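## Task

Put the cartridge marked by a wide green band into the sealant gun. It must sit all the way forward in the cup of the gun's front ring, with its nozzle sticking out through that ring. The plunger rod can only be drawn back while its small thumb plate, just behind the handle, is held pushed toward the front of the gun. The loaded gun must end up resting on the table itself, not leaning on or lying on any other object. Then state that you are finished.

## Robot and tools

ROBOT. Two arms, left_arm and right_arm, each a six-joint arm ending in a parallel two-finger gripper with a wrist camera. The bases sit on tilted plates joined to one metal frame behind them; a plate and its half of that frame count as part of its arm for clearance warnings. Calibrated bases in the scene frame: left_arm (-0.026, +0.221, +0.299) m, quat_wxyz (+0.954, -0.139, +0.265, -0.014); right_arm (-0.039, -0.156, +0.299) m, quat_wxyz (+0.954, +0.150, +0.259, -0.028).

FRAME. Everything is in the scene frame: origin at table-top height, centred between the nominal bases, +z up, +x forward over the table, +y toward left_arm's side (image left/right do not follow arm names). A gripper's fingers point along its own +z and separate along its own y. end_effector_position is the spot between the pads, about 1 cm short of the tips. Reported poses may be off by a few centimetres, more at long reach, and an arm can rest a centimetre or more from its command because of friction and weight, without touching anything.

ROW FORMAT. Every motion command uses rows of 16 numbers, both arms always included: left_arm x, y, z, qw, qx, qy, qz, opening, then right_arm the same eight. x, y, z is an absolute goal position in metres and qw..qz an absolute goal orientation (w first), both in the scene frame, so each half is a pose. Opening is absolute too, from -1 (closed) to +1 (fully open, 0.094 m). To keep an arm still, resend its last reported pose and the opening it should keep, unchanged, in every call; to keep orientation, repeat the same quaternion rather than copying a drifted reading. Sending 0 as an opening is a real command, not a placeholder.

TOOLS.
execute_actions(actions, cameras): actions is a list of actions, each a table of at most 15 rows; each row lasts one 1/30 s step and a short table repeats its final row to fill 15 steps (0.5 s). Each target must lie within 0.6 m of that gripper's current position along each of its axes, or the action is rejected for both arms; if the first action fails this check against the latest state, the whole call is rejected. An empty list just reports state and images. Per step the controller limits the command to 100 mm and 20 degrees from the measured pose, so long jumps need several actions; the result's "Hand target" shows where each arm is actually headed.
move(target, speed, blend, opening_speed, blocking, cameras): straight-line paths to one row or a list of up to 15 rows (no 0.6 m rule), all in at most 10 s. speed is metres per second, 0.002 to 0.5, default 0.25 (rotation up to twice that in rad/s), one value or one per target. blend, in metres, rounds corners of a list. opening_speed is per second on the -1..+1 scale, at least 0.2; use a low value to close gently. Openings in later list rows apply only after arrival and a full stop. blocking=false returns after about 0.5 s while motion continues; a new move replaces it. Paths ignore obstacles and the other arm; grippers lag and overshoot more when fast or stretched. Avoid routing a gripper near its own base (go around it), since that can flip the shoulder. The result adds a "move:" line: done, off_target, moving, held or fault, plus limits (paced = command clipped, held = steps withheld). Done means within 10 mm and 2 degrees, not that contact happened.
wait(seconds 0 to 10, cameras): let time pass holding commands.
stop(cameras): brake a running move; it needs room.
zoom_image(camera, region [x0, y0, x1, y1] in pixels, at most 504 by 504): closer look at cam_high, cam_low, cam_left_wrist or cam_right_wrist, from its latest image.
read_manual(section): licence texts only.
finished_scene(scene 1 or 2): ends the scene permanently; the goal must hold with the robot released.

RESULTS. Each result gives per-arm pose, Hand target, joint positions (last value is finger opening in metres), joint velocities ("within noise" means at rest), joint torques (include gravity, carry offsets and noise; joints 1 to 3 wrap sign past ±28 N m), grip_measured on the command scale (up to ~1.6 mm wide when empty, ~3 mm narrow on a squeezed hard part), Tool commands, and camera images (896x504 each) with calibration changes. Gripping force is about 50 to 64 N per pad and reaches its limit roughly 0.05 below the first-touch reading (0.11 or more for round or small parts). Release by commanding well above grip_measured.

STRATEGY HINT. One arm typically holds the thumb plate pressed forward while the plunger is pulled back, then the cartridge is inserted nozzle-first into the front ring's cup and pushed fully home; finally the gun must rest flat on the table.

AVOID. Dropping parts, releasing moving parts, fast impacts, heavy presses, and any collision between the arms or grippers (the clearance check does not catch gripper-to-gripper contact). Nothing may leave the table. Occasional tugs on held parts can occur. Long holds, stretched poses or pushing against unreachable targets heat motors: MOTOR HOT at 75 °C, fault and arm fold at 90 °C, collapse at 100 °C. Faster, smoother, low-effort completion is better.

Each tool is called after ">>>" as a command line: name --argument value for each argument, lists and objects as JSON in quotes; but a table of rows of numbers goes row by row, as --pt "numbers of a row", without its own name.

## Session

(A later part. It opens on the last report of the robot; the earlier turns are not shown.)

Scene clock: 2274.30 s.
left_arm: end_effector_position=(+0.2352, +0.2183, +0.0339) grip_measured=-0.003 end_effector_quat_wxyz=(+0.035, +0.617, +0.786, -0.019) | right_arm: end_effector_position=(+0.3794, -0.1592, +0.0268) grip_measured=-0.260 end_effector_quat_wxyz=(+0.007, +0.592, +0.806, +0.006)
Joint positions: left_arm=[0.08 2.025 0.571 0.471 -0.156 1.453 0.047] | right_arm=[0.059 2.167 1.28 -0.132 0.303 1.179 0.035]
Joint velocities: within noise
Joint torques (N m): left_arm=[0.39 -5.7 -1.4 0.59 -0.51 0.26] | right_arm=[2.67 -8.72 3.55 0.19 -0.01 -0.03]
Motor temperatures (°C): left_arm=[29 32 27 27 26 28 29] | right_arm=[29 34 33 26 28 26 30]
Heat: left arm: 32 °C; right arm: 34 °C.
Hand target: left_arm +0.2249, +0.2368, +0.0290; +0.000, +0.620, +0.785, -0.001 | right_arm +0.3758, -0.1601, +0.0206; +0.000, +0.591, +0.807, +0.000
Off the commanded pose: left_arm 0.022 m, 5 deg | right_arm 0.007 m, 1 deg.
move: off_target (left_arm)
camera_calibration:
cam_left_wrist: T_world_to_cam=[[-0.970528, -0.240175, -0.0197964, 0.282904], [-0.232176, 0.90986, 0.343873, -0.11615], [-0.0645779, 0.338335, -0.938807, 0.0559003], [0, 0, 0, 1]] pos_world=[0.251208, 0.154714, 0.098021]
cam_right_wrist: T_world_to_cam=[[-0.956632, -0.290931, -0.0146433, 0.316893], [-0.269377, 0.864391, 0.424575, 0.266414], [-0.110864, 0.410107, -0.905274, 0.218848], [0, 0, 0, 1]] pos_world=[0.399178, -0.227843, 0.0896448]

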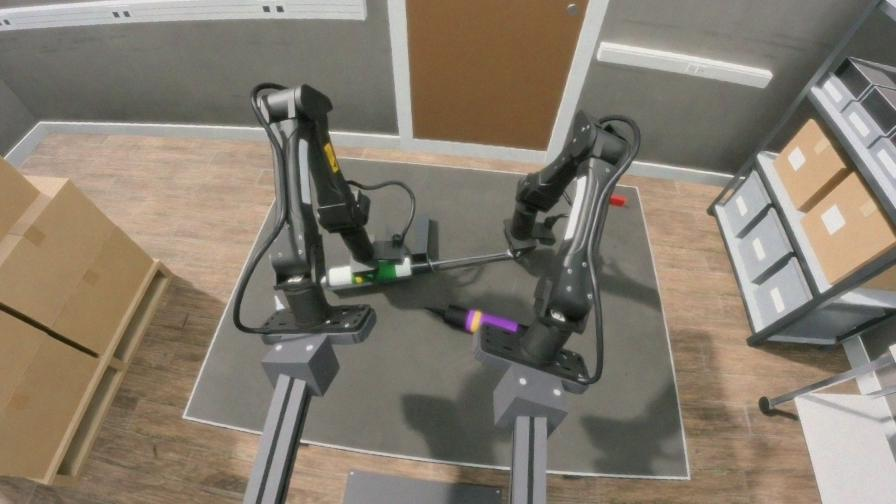

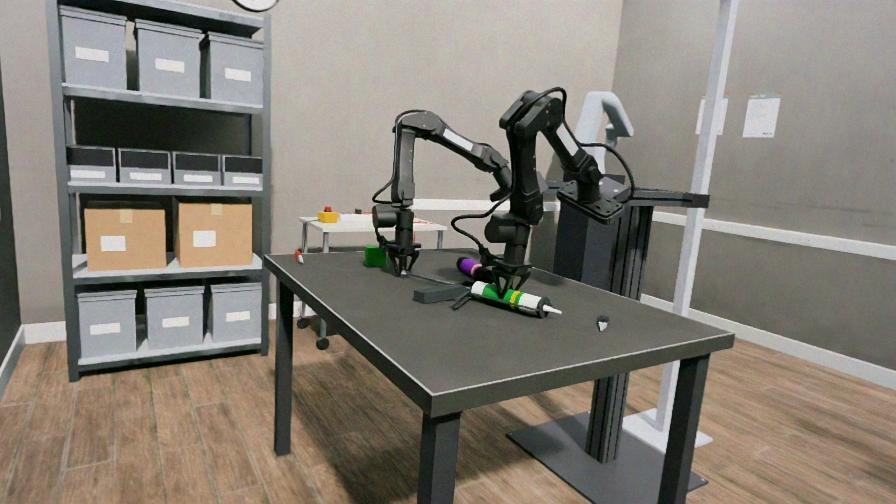

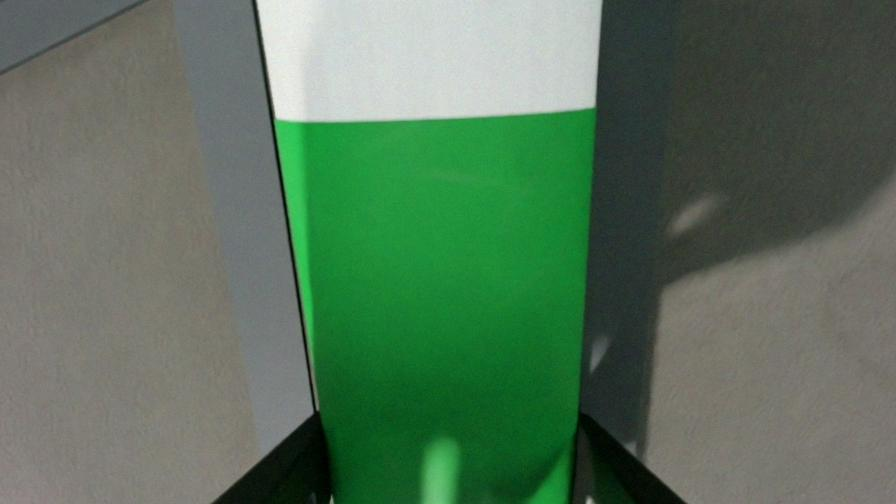

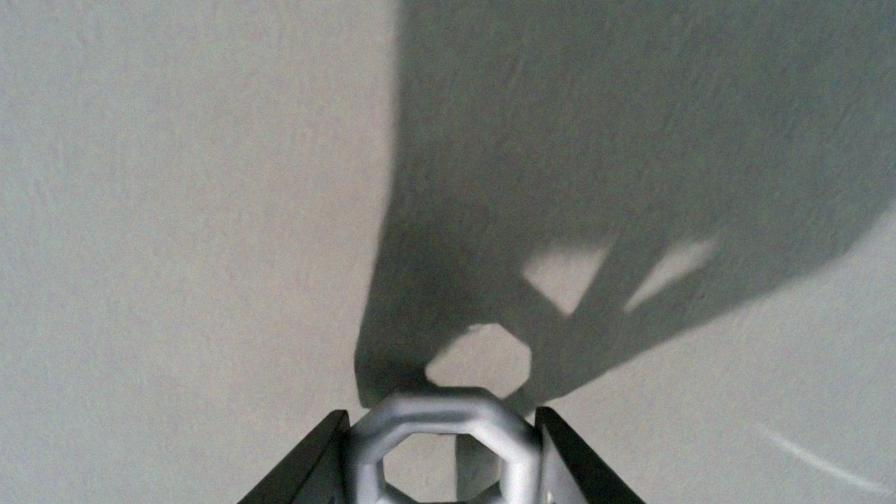

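>>> move --pt "0.2312 0.2200 0.0300 0 0.6198 0.7848 0 -0.15 0.3760 -0.1600 0.0205 0 0.591 0.807 0 -0.7" --pt "0.2312 0.2200 0.0300 0 0.6198 0.7848 0 0.3 0.3760 -0.1600 0.0205 0 0.591 0.807 0 -0.7" --pt "0.2312 0.2200 0.07 0 0.6198 0.7848 0 0.3 0.3760 -0.1600 0.0205 0 0.591 0.807 0 -0.7" --pt "0.240 0.155 0.10 0 0.6198 0.7848 0 0.3 0.3760 -0.1600 0.0205 0 0.591 0.807 0 -0.7" --speed 0.15 --cameras '["cam_left_wrist","cam_low","cam_high"]'

>>> zoom_image --camera "cam_low" --region '[460, 250, 580, 330]'

>>> zoom_image --camera "cam_left_wrist" --region '[250, 100, 650, 504]'

Scene clock: 2294.87 s.
left_arm: end_effector_position=(+0.2367, +0.1564, +0.0959) grip_measured=+0.298 end_effector_quat_wxyz=(-0.003, +0.622, +0.783, +0.000) | right_arm: end_effector_position=(+0.3794, -0.1592, +0.0268) grip_measured=-0.260 end_effector_quat_wxyz=(+0.007, +0.592, +0.806, +0.006)
Joint positions: left_arm=[-0.275 1.834 0.586 0.135 -0.412 1.134 0.061] | right_arm=[0.059 2.167 1.28 -0.132 0.303 1.179 0.035]
Joint velocities: within noise
Joint torques (N m): left_arm=[-3.7 -8.14 1.21 0.3 -0.04 -0.11] | right_arm=[2.8 -8.69 3.52 0.17 0 -0.04]
Motor temperatures (°C): left_arm=[29 32 27 27 27 28 29] | right_arm=[29 34 33 26 28 26 30]
Heat: left arm: 32 °C; right arm: 34 °C.
Hand target: left_arm +0.2401, +0.1550, +0.0999; +0.000, +0.620, +0.785, +0.000 | right_arm +0.3759, -0.1601, +0.0206; +0.000, +0.591, +0.807, +0.000
Off the commanded pose: left_arm 0.005 m, 0 deg | right_arm 0.007 m, 1 deg.
move: done
camera_calibration:
cam_left_wrist: T_world_to_cam=[[-0.973942, -0.226763, -0.00384911, 0.267835], [-0.207312, 0.883261, 0.420561, -0.0899039], [-0.0919679, 0.4104, -0.907256, 0.127327], [0, 0, 0, 1]] pos_world=[0.253928, 0.0878885, 0.15436]
Images, in order (width x height): cam_high 896x504, cam_low 896x504, cam_left_wrist 896x504.

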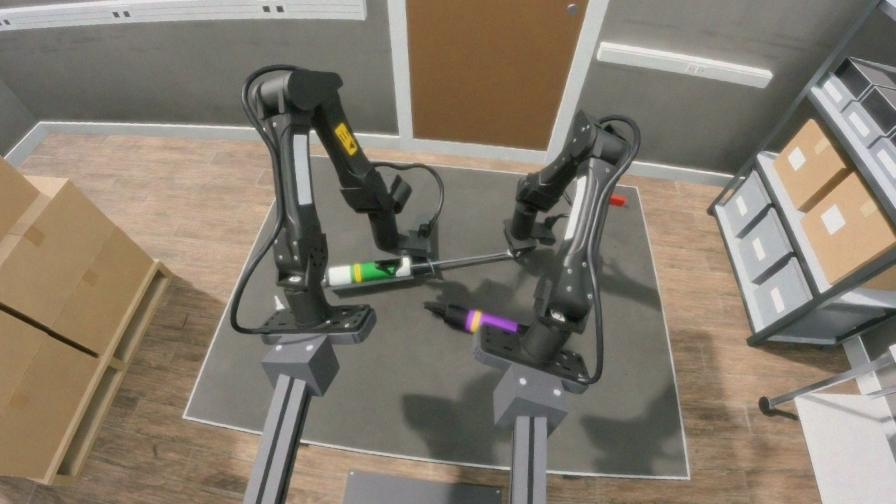

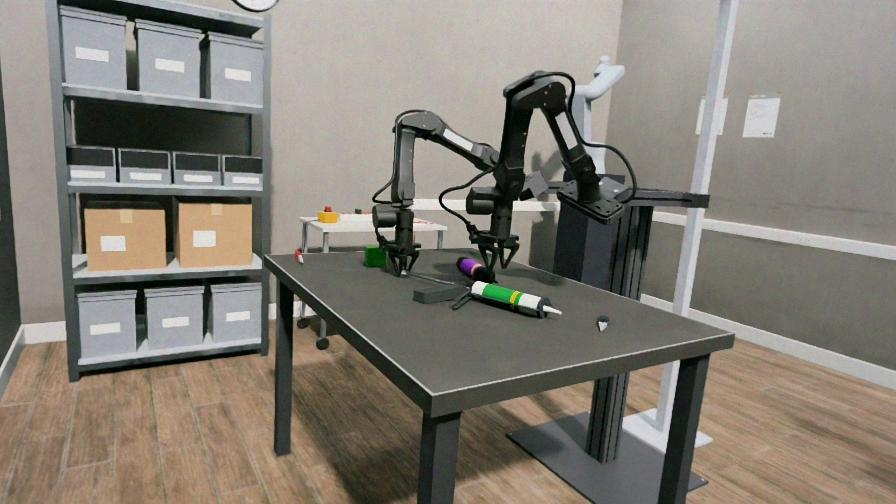

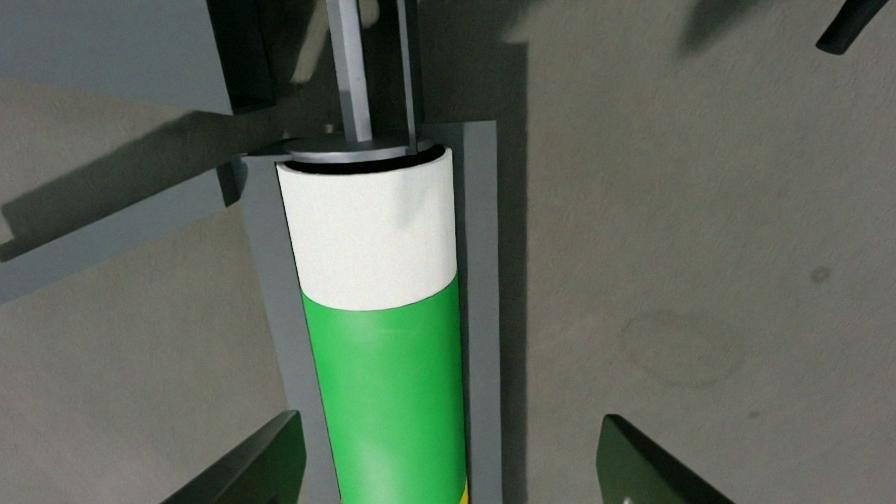

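Scaled by 4.200.

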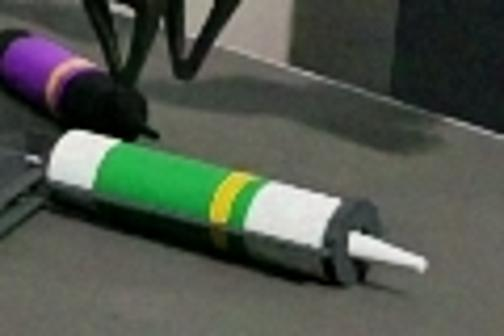

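Scaled by 1.248.

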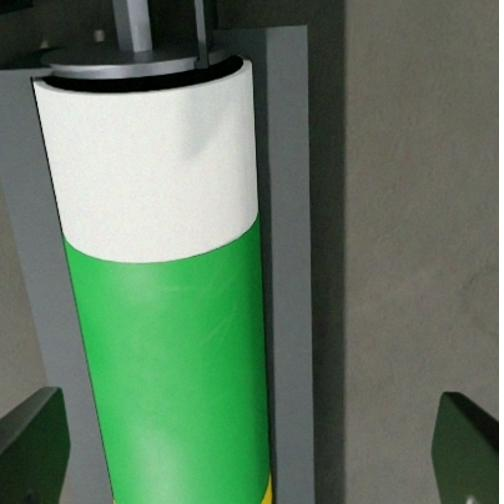

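>>> move --pt "0.225 0.23 0.12 0 0.6198 0.7848 0 0.3 0.3760 -0.1600 0.0205 0 0.591 0.807 0 -0.7" --pt "0.198 0.362 0.07 0 0.6198 0.7848 0 0 0.3760 -0.1600 0.0205 0 0.591 0.807 0 -0.7" --speed 0.2 --blend 0.03 --cameras '["cam_left_wrist","cam_low"]'

>>> zoom_image --camera "cam_left_wrist" --region '[300, 0, 700, 400]'

Scene clock: 2325.57 s.
left_arm: end_effector_position=(+0.2022, +0.3659, +0.0753) grip_measured=+0.002 end_effector_quat_wxyz=(-0.002, +0.617, +0.787, +0.011) | right_arm: end_effector_position=(+0.3794, -0.1592, +0.0268) grip_measured=-0.260 end_effector_quat_wxyz=(+0.007, +0.592, +0.806, +0.006)
Joint positions: left_arm=[0.594 1.729 0.519 0.264 0.045 1.875 0.047] | right_arm=[0.059 2.167 1.28 -0.132 0.303 1.179 0.035]
Joint velocities: within noise
Joint torques (N m): left_arm=[0.49 -4.72 0.43 0.67 0.09 0.08] | right_arm=[2.76 -8.76 3.55 0.17 -0.03 -0.05]
Motor temperatures (°C): left_arm=[30 32 27 27 26 28 28] | right_arm=[29 34 33 26 27 26 30]
Heat: left arm: 32 °C; right arm: 34 °C.
Hand target: left_arm +0.1980, +0.3620, +0.0703; +0.000, +0.620, +0.785, +0.000 | right_arm +0.3759, -0.1601, +0.0206; +0.000, +0.591, +0.807, +0.000
Off the commanded pose: left_arm 0.008 m, 1 deg | right_arm 0.007 m, 1 deg.
move: done
camera_calibration:
cam_left_wrist: T_world_to_cam=[[-0.970518, -0.240008, -0.0221428, 0.287246], [-0.225875, 0.873601, 0.431048, -0.266944], [-0.0841108, 0.423341, -0.902057, 0.0127351], [0, 0, 0, 1]] pos_world=[0.219553, 0.296752, 0.132914]
Images, in order (width x height): cam_low 896x504, cam_left_wrist 896x504.

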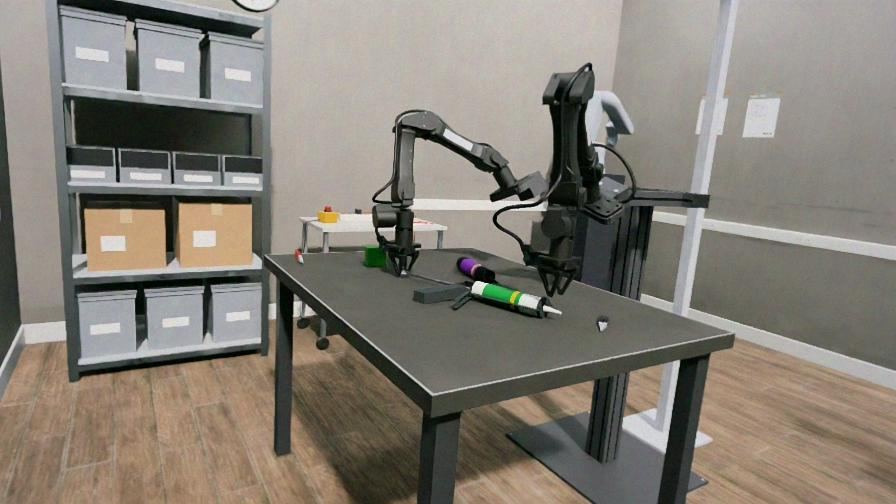

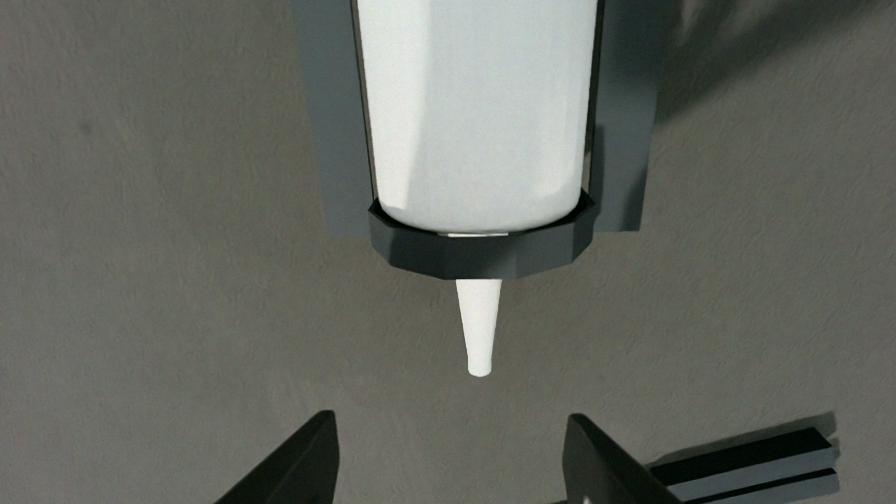

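Scaled by 1.260.

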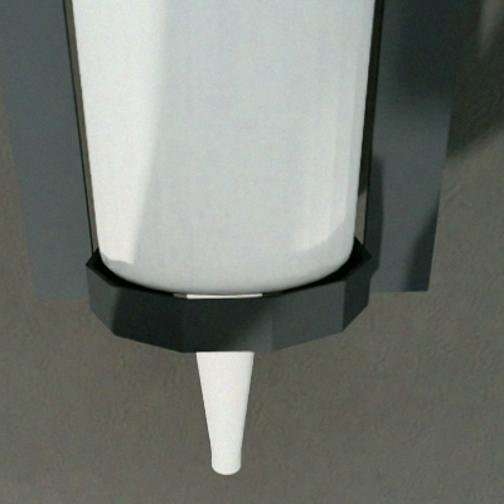

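>>> move --pt "0.2100 0.30 0.10 0 0.6198 0.7848 0 0.2 0.3760 -0.1600 0.0205 0 0.591 0.807 0 -0.7" --pt "0.2312 0.2100 0.06 0 0.6198 0.7848 0 0.2 0.3760 -0.1600 0.0205 0 0.591 0.807 0 -0.7" --pt "0.2322 0.2100 0.0275 0 0.6198 0.7848 0 0.2 0.3760 -0.1600 0.0205 0 0.591 0.807 0 -0.7" --pt "0.2322 0.2100 0.0275 0 0.6198 0.7848 0 -0.3 0.3760 -0.1600 0.0205 0 0.591 0.807 0 -0.7" --speed 0.2 --blend '[0.03,0,0,0]' --opening_speed 0.9 --cameras '["cam_left_wrist","cam_low"]'

Scene clock: 2361.30 s.
left_arm: end_effector_position=(+0.2378, +0.2104, +0.0339) grip_measured=-0.002 end_effector_quat_wxyz=(+0.005, +0.622, +0.783, +0.003) | right_arm: end_effector_position=(+0.3794, -0.1591, +0.0268) grip_measured=-0.260 end_effector_quat_wxyz=(+0.007, +0.592, +0.806, +0.006)
Joint positions: left_arm=[0.003 2.042 0.604 0.428 -0.271 1.397 0.047] | right_arm=[0.059 2.167 1.28 -0.132 0.302 1.178 0.035]
Joint velocities: within noise
Joint torques (N m): left_arm=[-1.95 -4.57 -0.73 0.79 -0.03 -0.07] | right_arm=[2.86 -8.66 3.54 0.19 -0.01 -0.04]
Motor temperatures (°C): left_arm=[29 32 27 27 26 28 28] | right_arm=[29 34 33 26 27 26 31]
Heat: left arm: 32 °C; right arm: 34 °C.
Hand target: left_arm +0.2322, +0.2101, +0.0278; +0.000, +0.620, +0.785, +0.000 | right_arm +0.3759, -0.1600, +0.0206; +0.000, +0.591, +0.807, +0.000
Off the commanded pose: left_arm 0.008 m, 1 deg | right_arm 0.007 m, 1 deg.
move: done
camera_calibration:
cam_left_wrist: T_world_to_cam=[[-0.973848, -0.226506, -0.017726, 0.28131], [-0.213482, 0.885564, 0.412555, -0.11005], [-0.0777489, 0.40555, -0.91076, 0.0467543], [0, 0, 0, 1]] pos_world=[0.254094, 0.142214, 0.0929702]
Images, in order (width x height): cam_low 896x504, cam_left_wrist 896x504.

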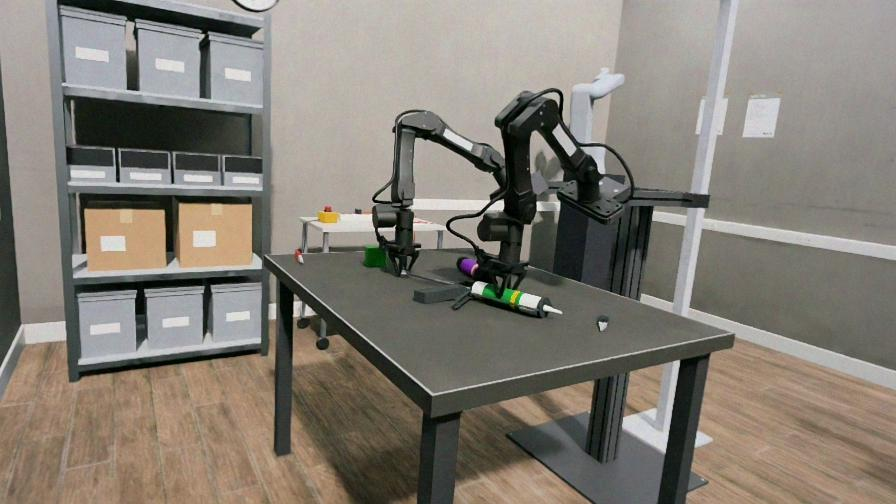

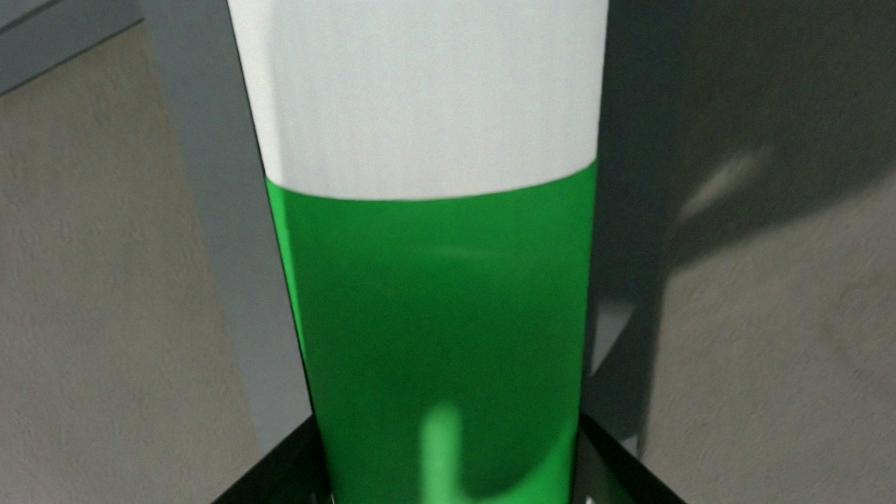

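>>> move --pt "0.2322 0.2100 0.0340 0 0.6198 0.7848 0 -0.3 0.3760 -0.1600 0.0205 0 0.591 0.807 0 -0.7" --pt "0.2282 0.2220 0.0340 0 0.6198 0.7848 0 -0.3 0.3760 -0.1600 0.0205 0 0.591 0.807 0 -0.7" --speed 0.05

>>> zoom_image --camera "cam_low" --region '[460, 250, 580, 330]'

>>> zoom_image --camera "cam_high" --region '[300, 220, 550, 310]'

Scene clock: 2366.20 s.
left_arm: end_effector_position=(+0.2370, +0.2114, +0.0342) grip_measured=-0.005 end_effector_quat_wxyz=(+0.020, +0.619, +0.785, -0.006) | right_arm: end_effector_position=(+0.3794, -0.1591, +0.0268) grip_measured=-0.260 end_effector_quat_wxyz=(+0.007, +0.592, +0.806, +0.006)
Joint positions: left_arm=[0.027 2.036 0.586 0.456 -0.226 1.414 0.047] | right_arm=[0.059 2.167 1.28 -0.132 0.302 1.178 0.035]
Joint velocities: within noise
Joint torques (N m): left_arm=[-0.72 -7.62 -2.22 0.49 -0.26 0.11] | right_arm=[2.8 -8.75 3.64 0.17 -0.02 -0.03]
Motor temperatures (°C): left_arm=[29 32 27 27 26 28 28] | right_arm=[29 34 33 26 27 26 31]
Heat: left arm: 32 °C; right arm: 34 °C.
Hand target: left_arm +0.2283, +0.2217, +0.0340; +0.000, +0.620, +0.785, +0.000 | right_arm +0.3759, -0.1600, +0.0206; +0.000, +0.591, +0.807, +0.000
Off the commanded pose: left_arm 0.014 m, 2 deg | right_arm 0.007 m, 1 deg.
move: off_target (left_arm)
camera_calibration:
cam_left_wrist: T_world_to_cam=[[-0.972042, -0.233721, -0.0225484, 0.282081], [-0.224444, 0.896636, 0.381665, -0.109922], [-0.0689854, 0.376055, -0.924026, 0.0511451], [0, 0, 0, 1]] pos_world=[0.253052, 0.145255, 0.0955731]
cam_right_wrist: T_world_to_cam=[[-0.956294, -0.292027, -0.0149251, 0.316649], [-0.270407, 0.863764, 0.425195, 0.266574], [-0.111277, 0.410647, -0.904979, 0.219028], [0, 0, 0, 1]] pos_world=[0.399265, -0.227731, 0.0895959]

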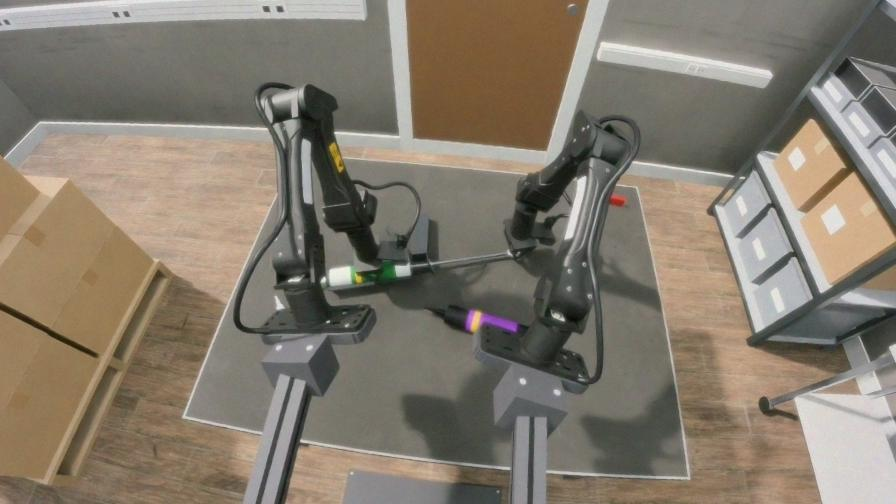

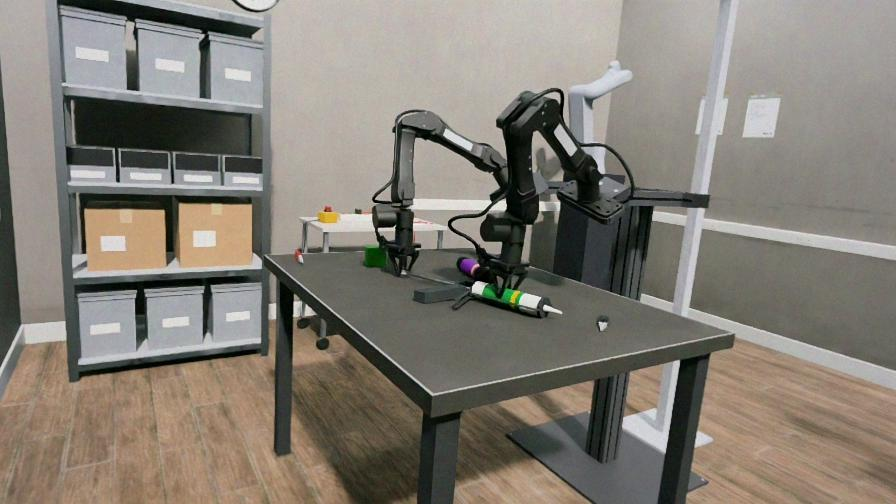

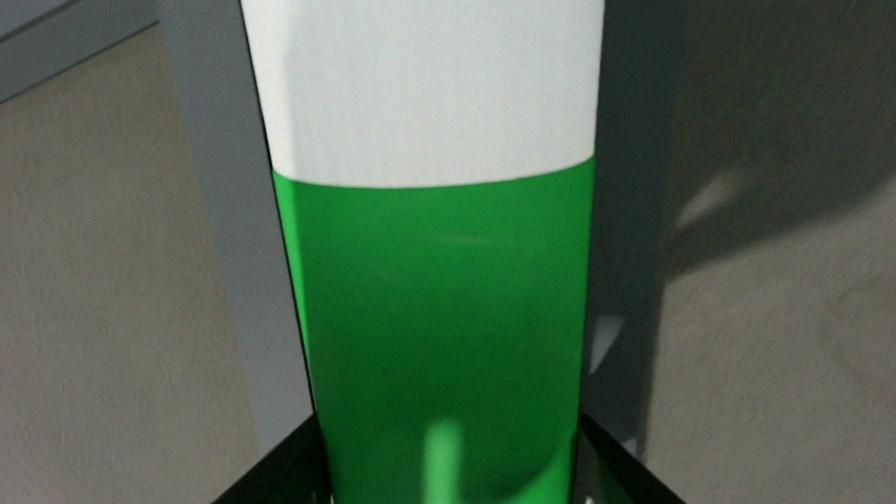

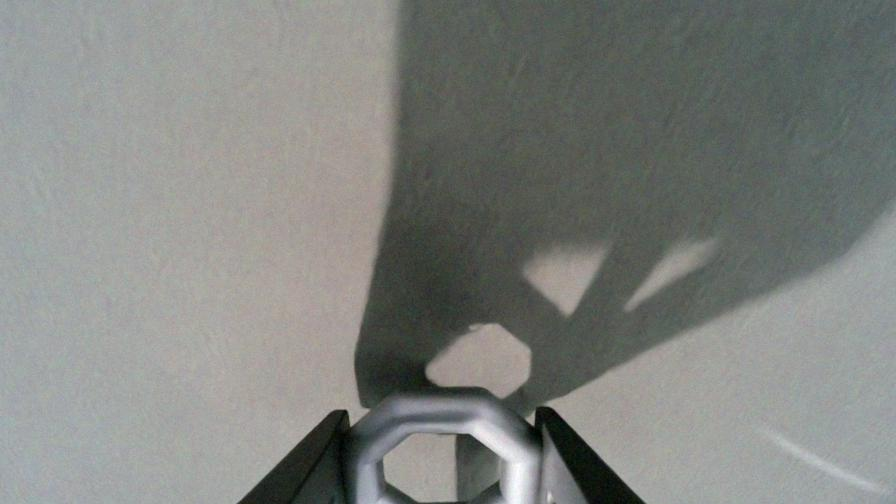

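Scaled by 4.200.

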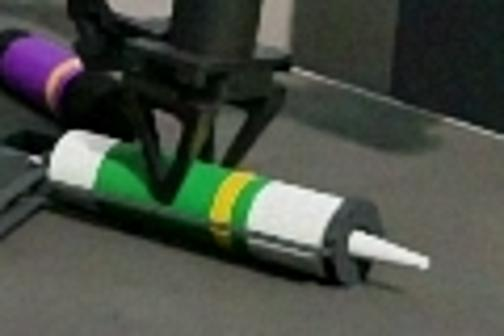

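Scaled by 2.016.

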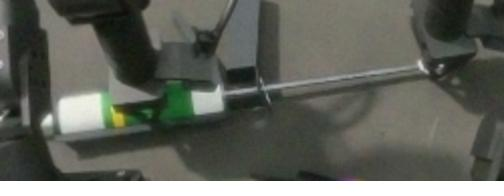

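>>> move --pt "0.2300 0.2150 0.0420 0 0.6198 0.7848 0 -0.3 0.3760 -0.1600 0.0205 0 0.591 0.807 0 -0.7" --speed 0.05 --cameras '["cam_low","cam_left_wrist"]'

>>> zoom_image --camera "cam_low" --region '[460, 250, 580, 330]'

Scene clock: 2374.17 s.
left_arm: end_effector_position=(+0.2366, +0.2122, +0.0351) grip_measured=-0.005 end_effector_quat_wxyz=(+0.015, +0.620, +0.784, +0.000) | right_arm: end_effector_position=(+0.3788, -0.1582, +0.0268) grip_measured=-0.260 end_effector_quat_wxyz=(+0.004, +0.592, +0.806, +0.007)
Joint positions: left_arm=[0.02 2.034 0.583 0.457 -0.245 1.409 0.047] | right_arm=[0.059 2.167 1.28 -0.135 0.298 1.178 0.035]
Joint velocities: within noise
Joint torques (N m): left_arm=[-2.92 -9.98 -2.55 0.2 -0.28 -0.13] | right_arm=[2.74 -8.61 3.54 0.21 0.04 -0.02]
Motor temperatures (°C): left_arm=[29 32 27 27 26 28 29] | right_arm=[29 34 33 26 27 26 31]
Heat: left arm: 32 °C; right arm: 34 °C.
Hand target: left_arm +0.2300, +0.2150, +0.0415; +0.001, +0.620, +0.785, +0.000 | right_arm +0.3759, -0.1601, +0.0206; +0.000, +0.591, +0.807, +0.000
Off the commanded pose: left_arm 0.010 m, 2 deg | right_arm 0.007 m, 1 deg.
move: done
camera_calibration:
cam_left_wrist: T_world_to_cam=[[-0.97236, -0.232024, -0.0260903, 0.281702], [-0.223239, 0.891121, 0.395055, -0.110672], [-0.0684126, 0.38996, -0.918287, 0.048377], [0, 0, 0, 1]] pos_world=[0.252519, 0.145119, 0.0954952]
Images, in order (width x height): cam_low 896x504, cam_left_wrist 896x504.

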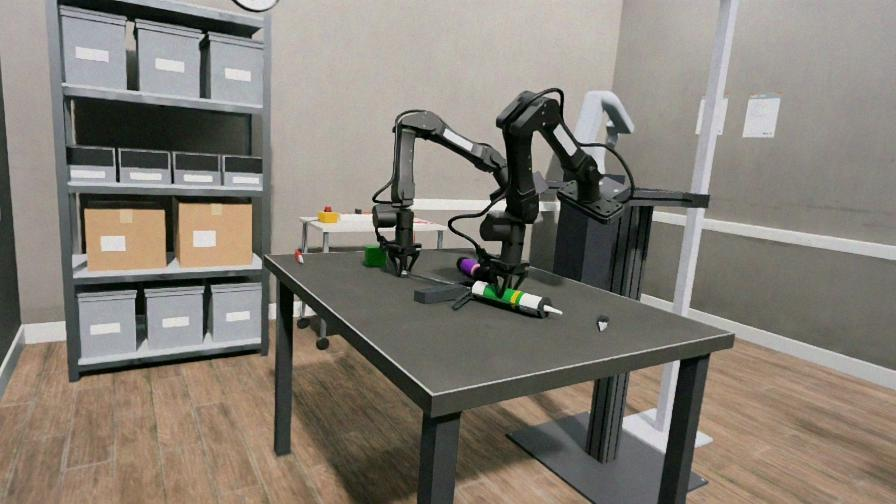

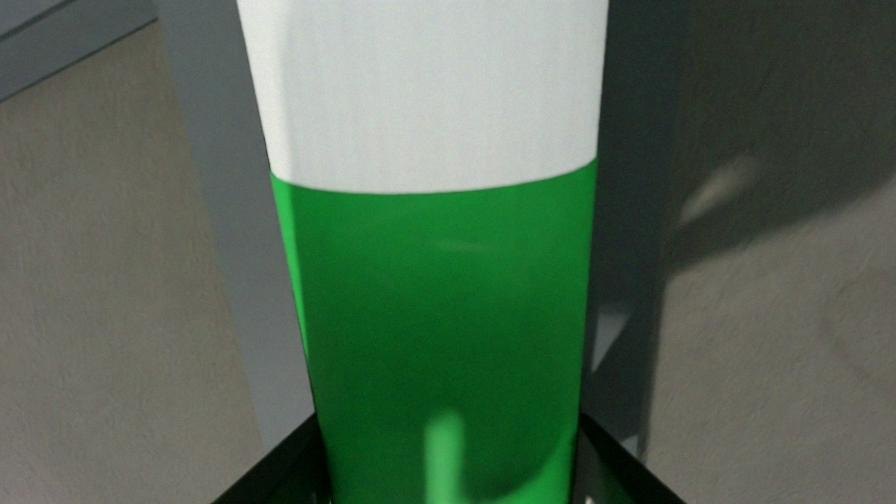

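Scaled by 4.200.

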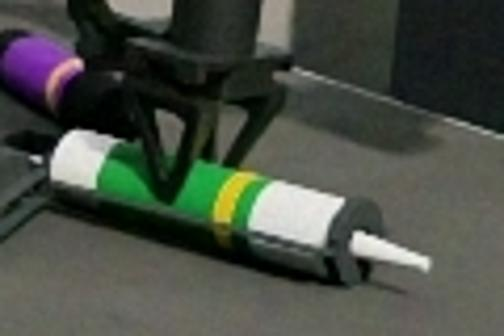

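>>> move --pt "0.2265 0.2300 0.0400 0 0.6198 0.7848 0 -0.3 0.3760 -0.1600 0.0205 0 0.591 0.807 0 -0.7" --speed 0.05

>>> zoom_image --camera "cam_low" --region '[460, 250, 580, 330]'

Scene clock: 2382.97 s.
left_arm: end_effector_position=(+0.2327, +0.2171, +0.0354) grip_measured=-0.005 end_effector_quat_wxyz=(+0.021, +0.619, +0.785, -0.012) | right_arm: end_effector_position=(+0.3765, -0.1544, +0.0268) grip_measured=-0.260 end_effector_quat_wxyz=(-0.005, +0.590, +0.807, +0.013)
Joint positions: left_arm=[0.055 2.023 0.571 0.457 -0.2 1.436 0.047] | right_arm=[0.059 2.167 1.28 -0.145 0.278 1.177 0.035]
Joint velocities: within noise
Joint torques (N m): left_arm=[-0.91 -9.54 -2.85 0.38 -0.39 0.04] | right_arm=[2.77 -8.73 3.56 0.29 0.24 -0.02]
Motor temperatures (°C): left_arm=[29 33 27 27 26 28 29] | right_arm=[29 34 33 26 28 26 31]
Heat: left arm: 33 °C; right arm: 34 °C.
Hand target: left_arm +0.2265, +0.2296, +0.0396; +0.000, +0.620, +0.785, +0.000 | right_arm +0.3759, -0.1601, +0.0208; +0.000, +0.591, +0.807, +0.000
Off the commanded pose: left_arm 0.015 m, 3 deg | right_arm 0.008 m, 2 deg.
move: off_target (left_arm)
camera_calibration:
cam_left_wrist: T_world_to_cam=[[-0.972188, -0.233765, -0.014292, 0.278991], [-0.222086, 0.900805, 0.373132, -0.117585], [-0.074351, 0.365929, -0.927668, 0.053365], [0, 0, 0, 1]] pos_world=[0.249086, 0.151611, 0.0973671]
cam_right_wrist: T_world_to_cam=[[-0.954947, -0.296516, -0.0124416, 0.314017], [-0.270143, 0.851125, 0.45012, 0.259038], [-0.122878, 0.433202, -0.892881, 0.224219], [0, 0, 0, 1]] pos_world=[0.397399, -0.224495, 0.0875091]

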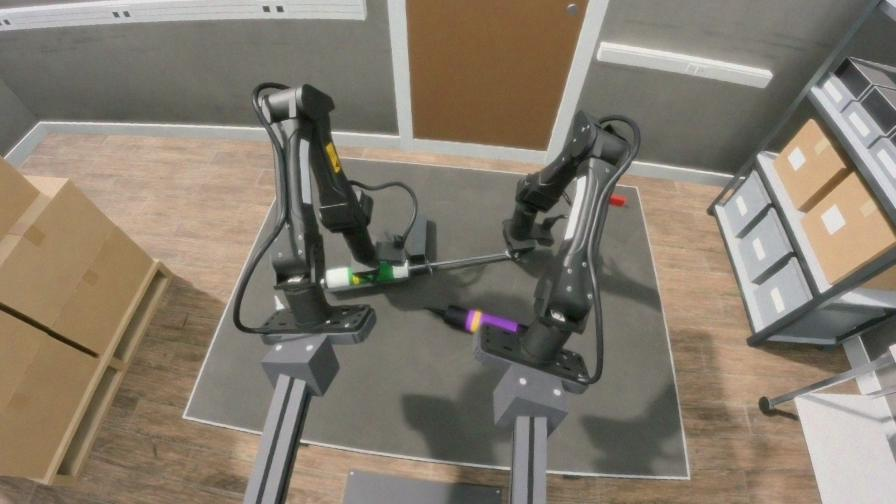

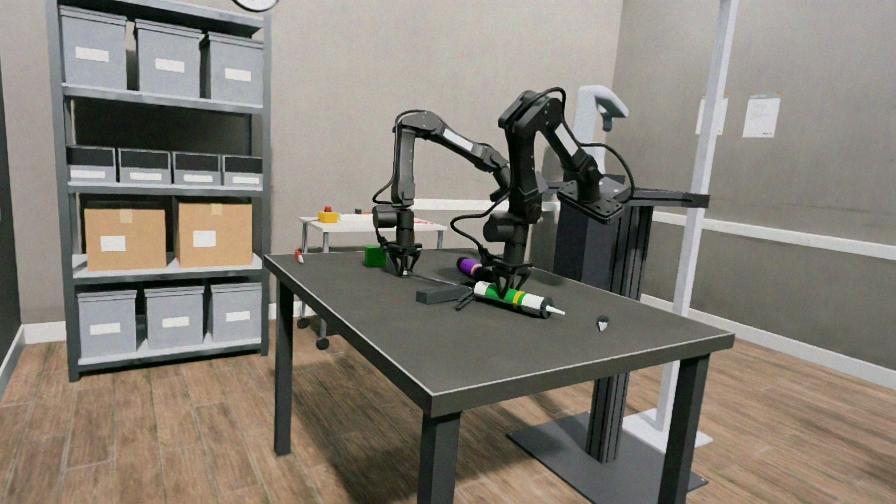

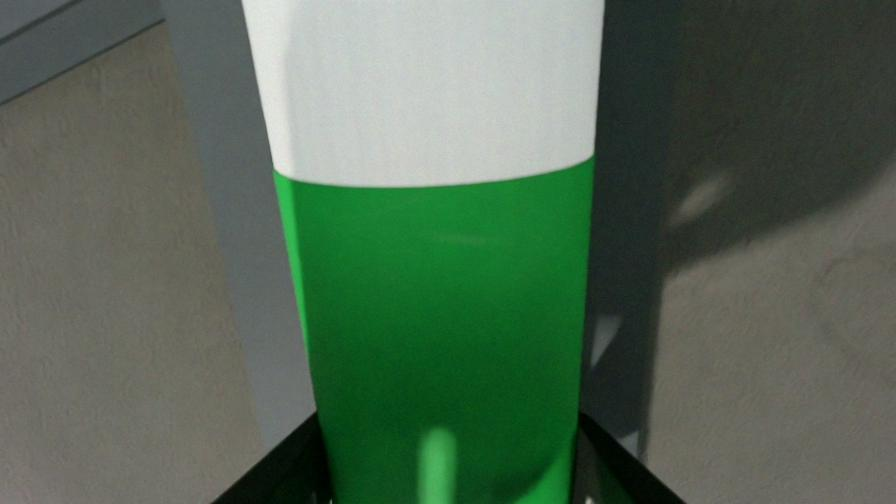

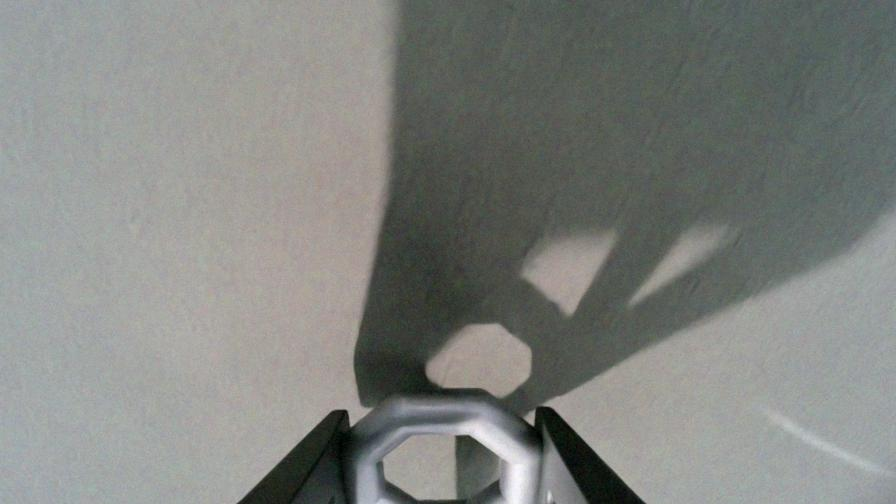

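Scaled by 4.200.

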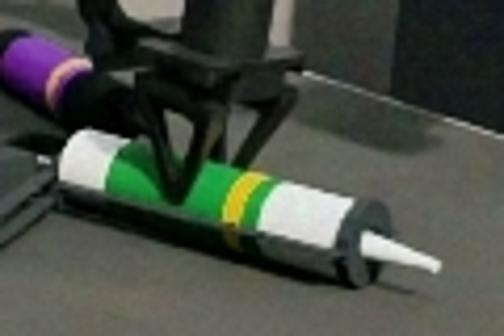

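>>> move --pt "0.2290 0.2130 0.0310 0 0.6198 0.7848 0 -0.3 0.3735 -0.1600 0.0205 0 0.591 0.807 0 -0.7" --pt "0.2290 0.2130 0.0310 0 0.6198 0.7848 0 -0.3 0.3735 -0.1600 0.0340 0 0.591 0.807 0 -0.7" --pt "0.2250 0.2250 0.0310 0 0.6198 0.7848 0 -0.3 0.3735 -0.1610 0.0340 0 0.591 0.807 0 -0.7" --speed 0.05

>>> zoom_image --camera "cam_low" --region '[460, 250, 580, 330]'

Scene clock: 2410.47 s.
left_arm: end_effector_position=(+0.2342, +0.2166, +0.0340) grip_measured=-0.005 end_effector_quat_wxyz=(+0.018, +0.619, +0.785, -0.002) | right_arm: end_effector_position=(+0.3735, -0.1547, +0.0262) grip_measured=-0.260 end_effector_quat_wxyz=(-0.007, +0.590, +0.807, +0.010)
Joint positions: left_arm=[0.042 2.035 0.573 0.474 -0.225 1.427 0.047] | right_arm=[0.059 2.167 1.274 -0.145 0.282 1.179 0.035]
Joint velocities: within noise
Joint torques (N m): left_arm=[-0.61 -6.08 -1.66 0.56 -0.21 0.07] | right_arm=[3.36 -12.34 1.07 0.13 0.22 0.02]
Motor temperatures (°C): left_arm=[29 35 27 27 26 28 29] | right_arm=[29 35 33 26 28 26 31]
Heat: left arm: 35 °C; right arm: 35 °C.
Hand target: left_arm +0.2251, +0.2248, +0.0313; +0.000, +0.620, +0.785, +0.000 | right_arm +0.3735, -0.1610, +0.0337; +0.000, +0.591, +0.807, +0.000
Off the commanded pose: left_arm 0.013 m, 2 deg | right_arm 0.010 m, 1 deg.
move: off_target (left_arm)
camera_calibration:
cam_left_wrist: T_world_to_cam=[[-0.971915, -0.233838, -0.026478, 0.280699], [-0.22555, 0.893495, 0.388322, -0.114459], [-0.0671466, 0.383388, -0.921143, 0.0467296], [0, 0, 0, 1]] pos_world=[0.250137, 0.149991, 0.0949239]
cam_right_wrist: T_world_to_cam=[[-0.955026, -0.296474, -0.00542565, 0.31088], [-0.26729, 0.852805, 0.448643, 0.257993], [-0.128384, 0.429916, -0.893694, 0.225005], [0, 0, 0, 1]] pos_world=[0.394744, -0.224583, 0.0870259]

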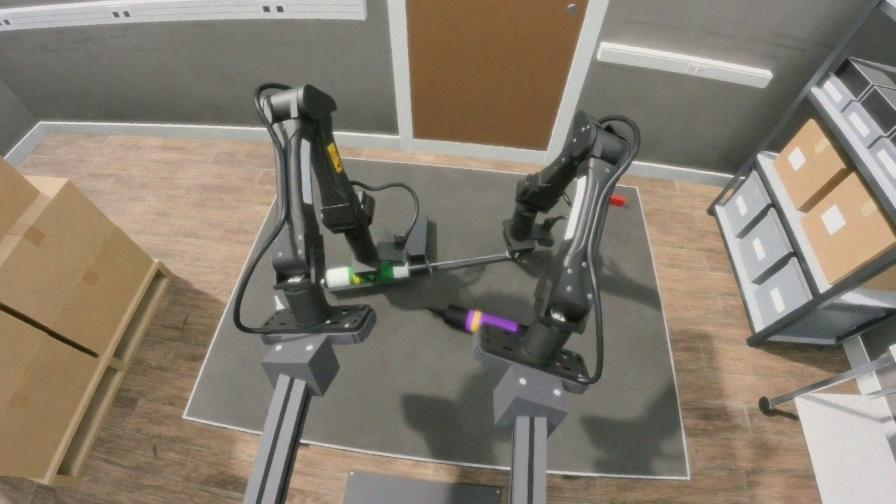

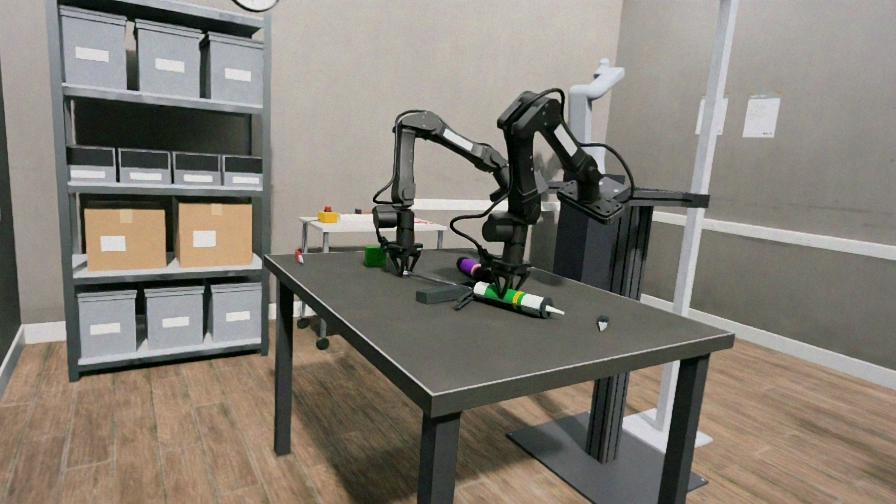

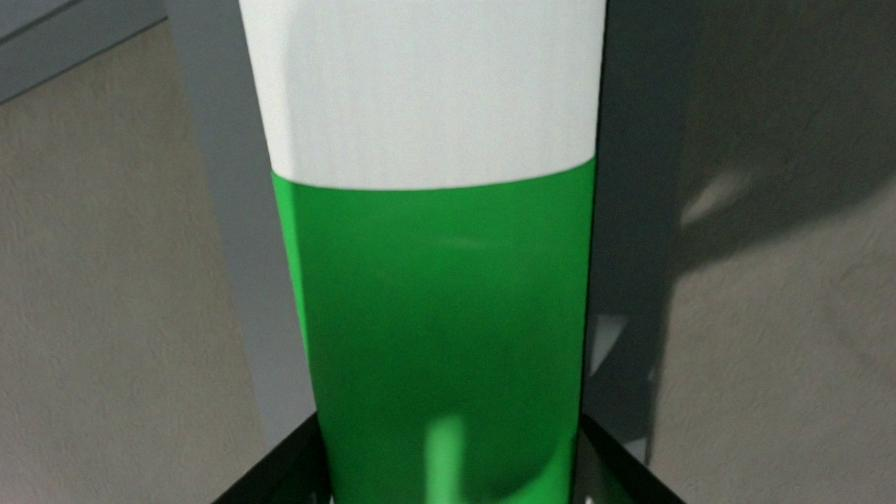

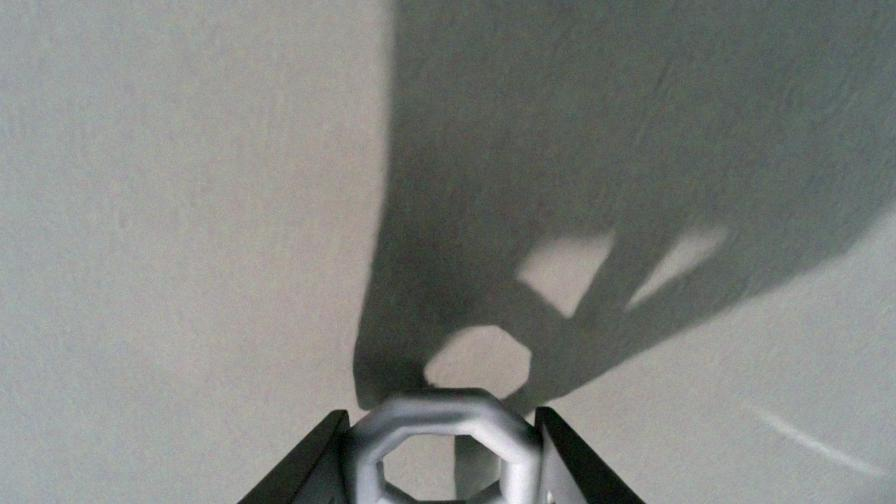

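Scaled by 4.200.

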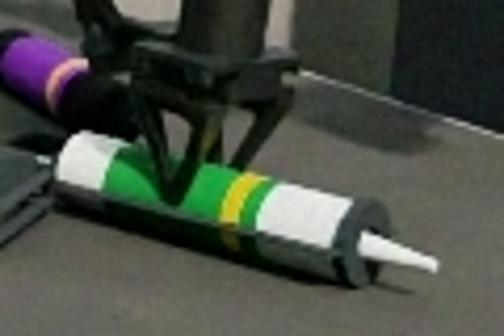

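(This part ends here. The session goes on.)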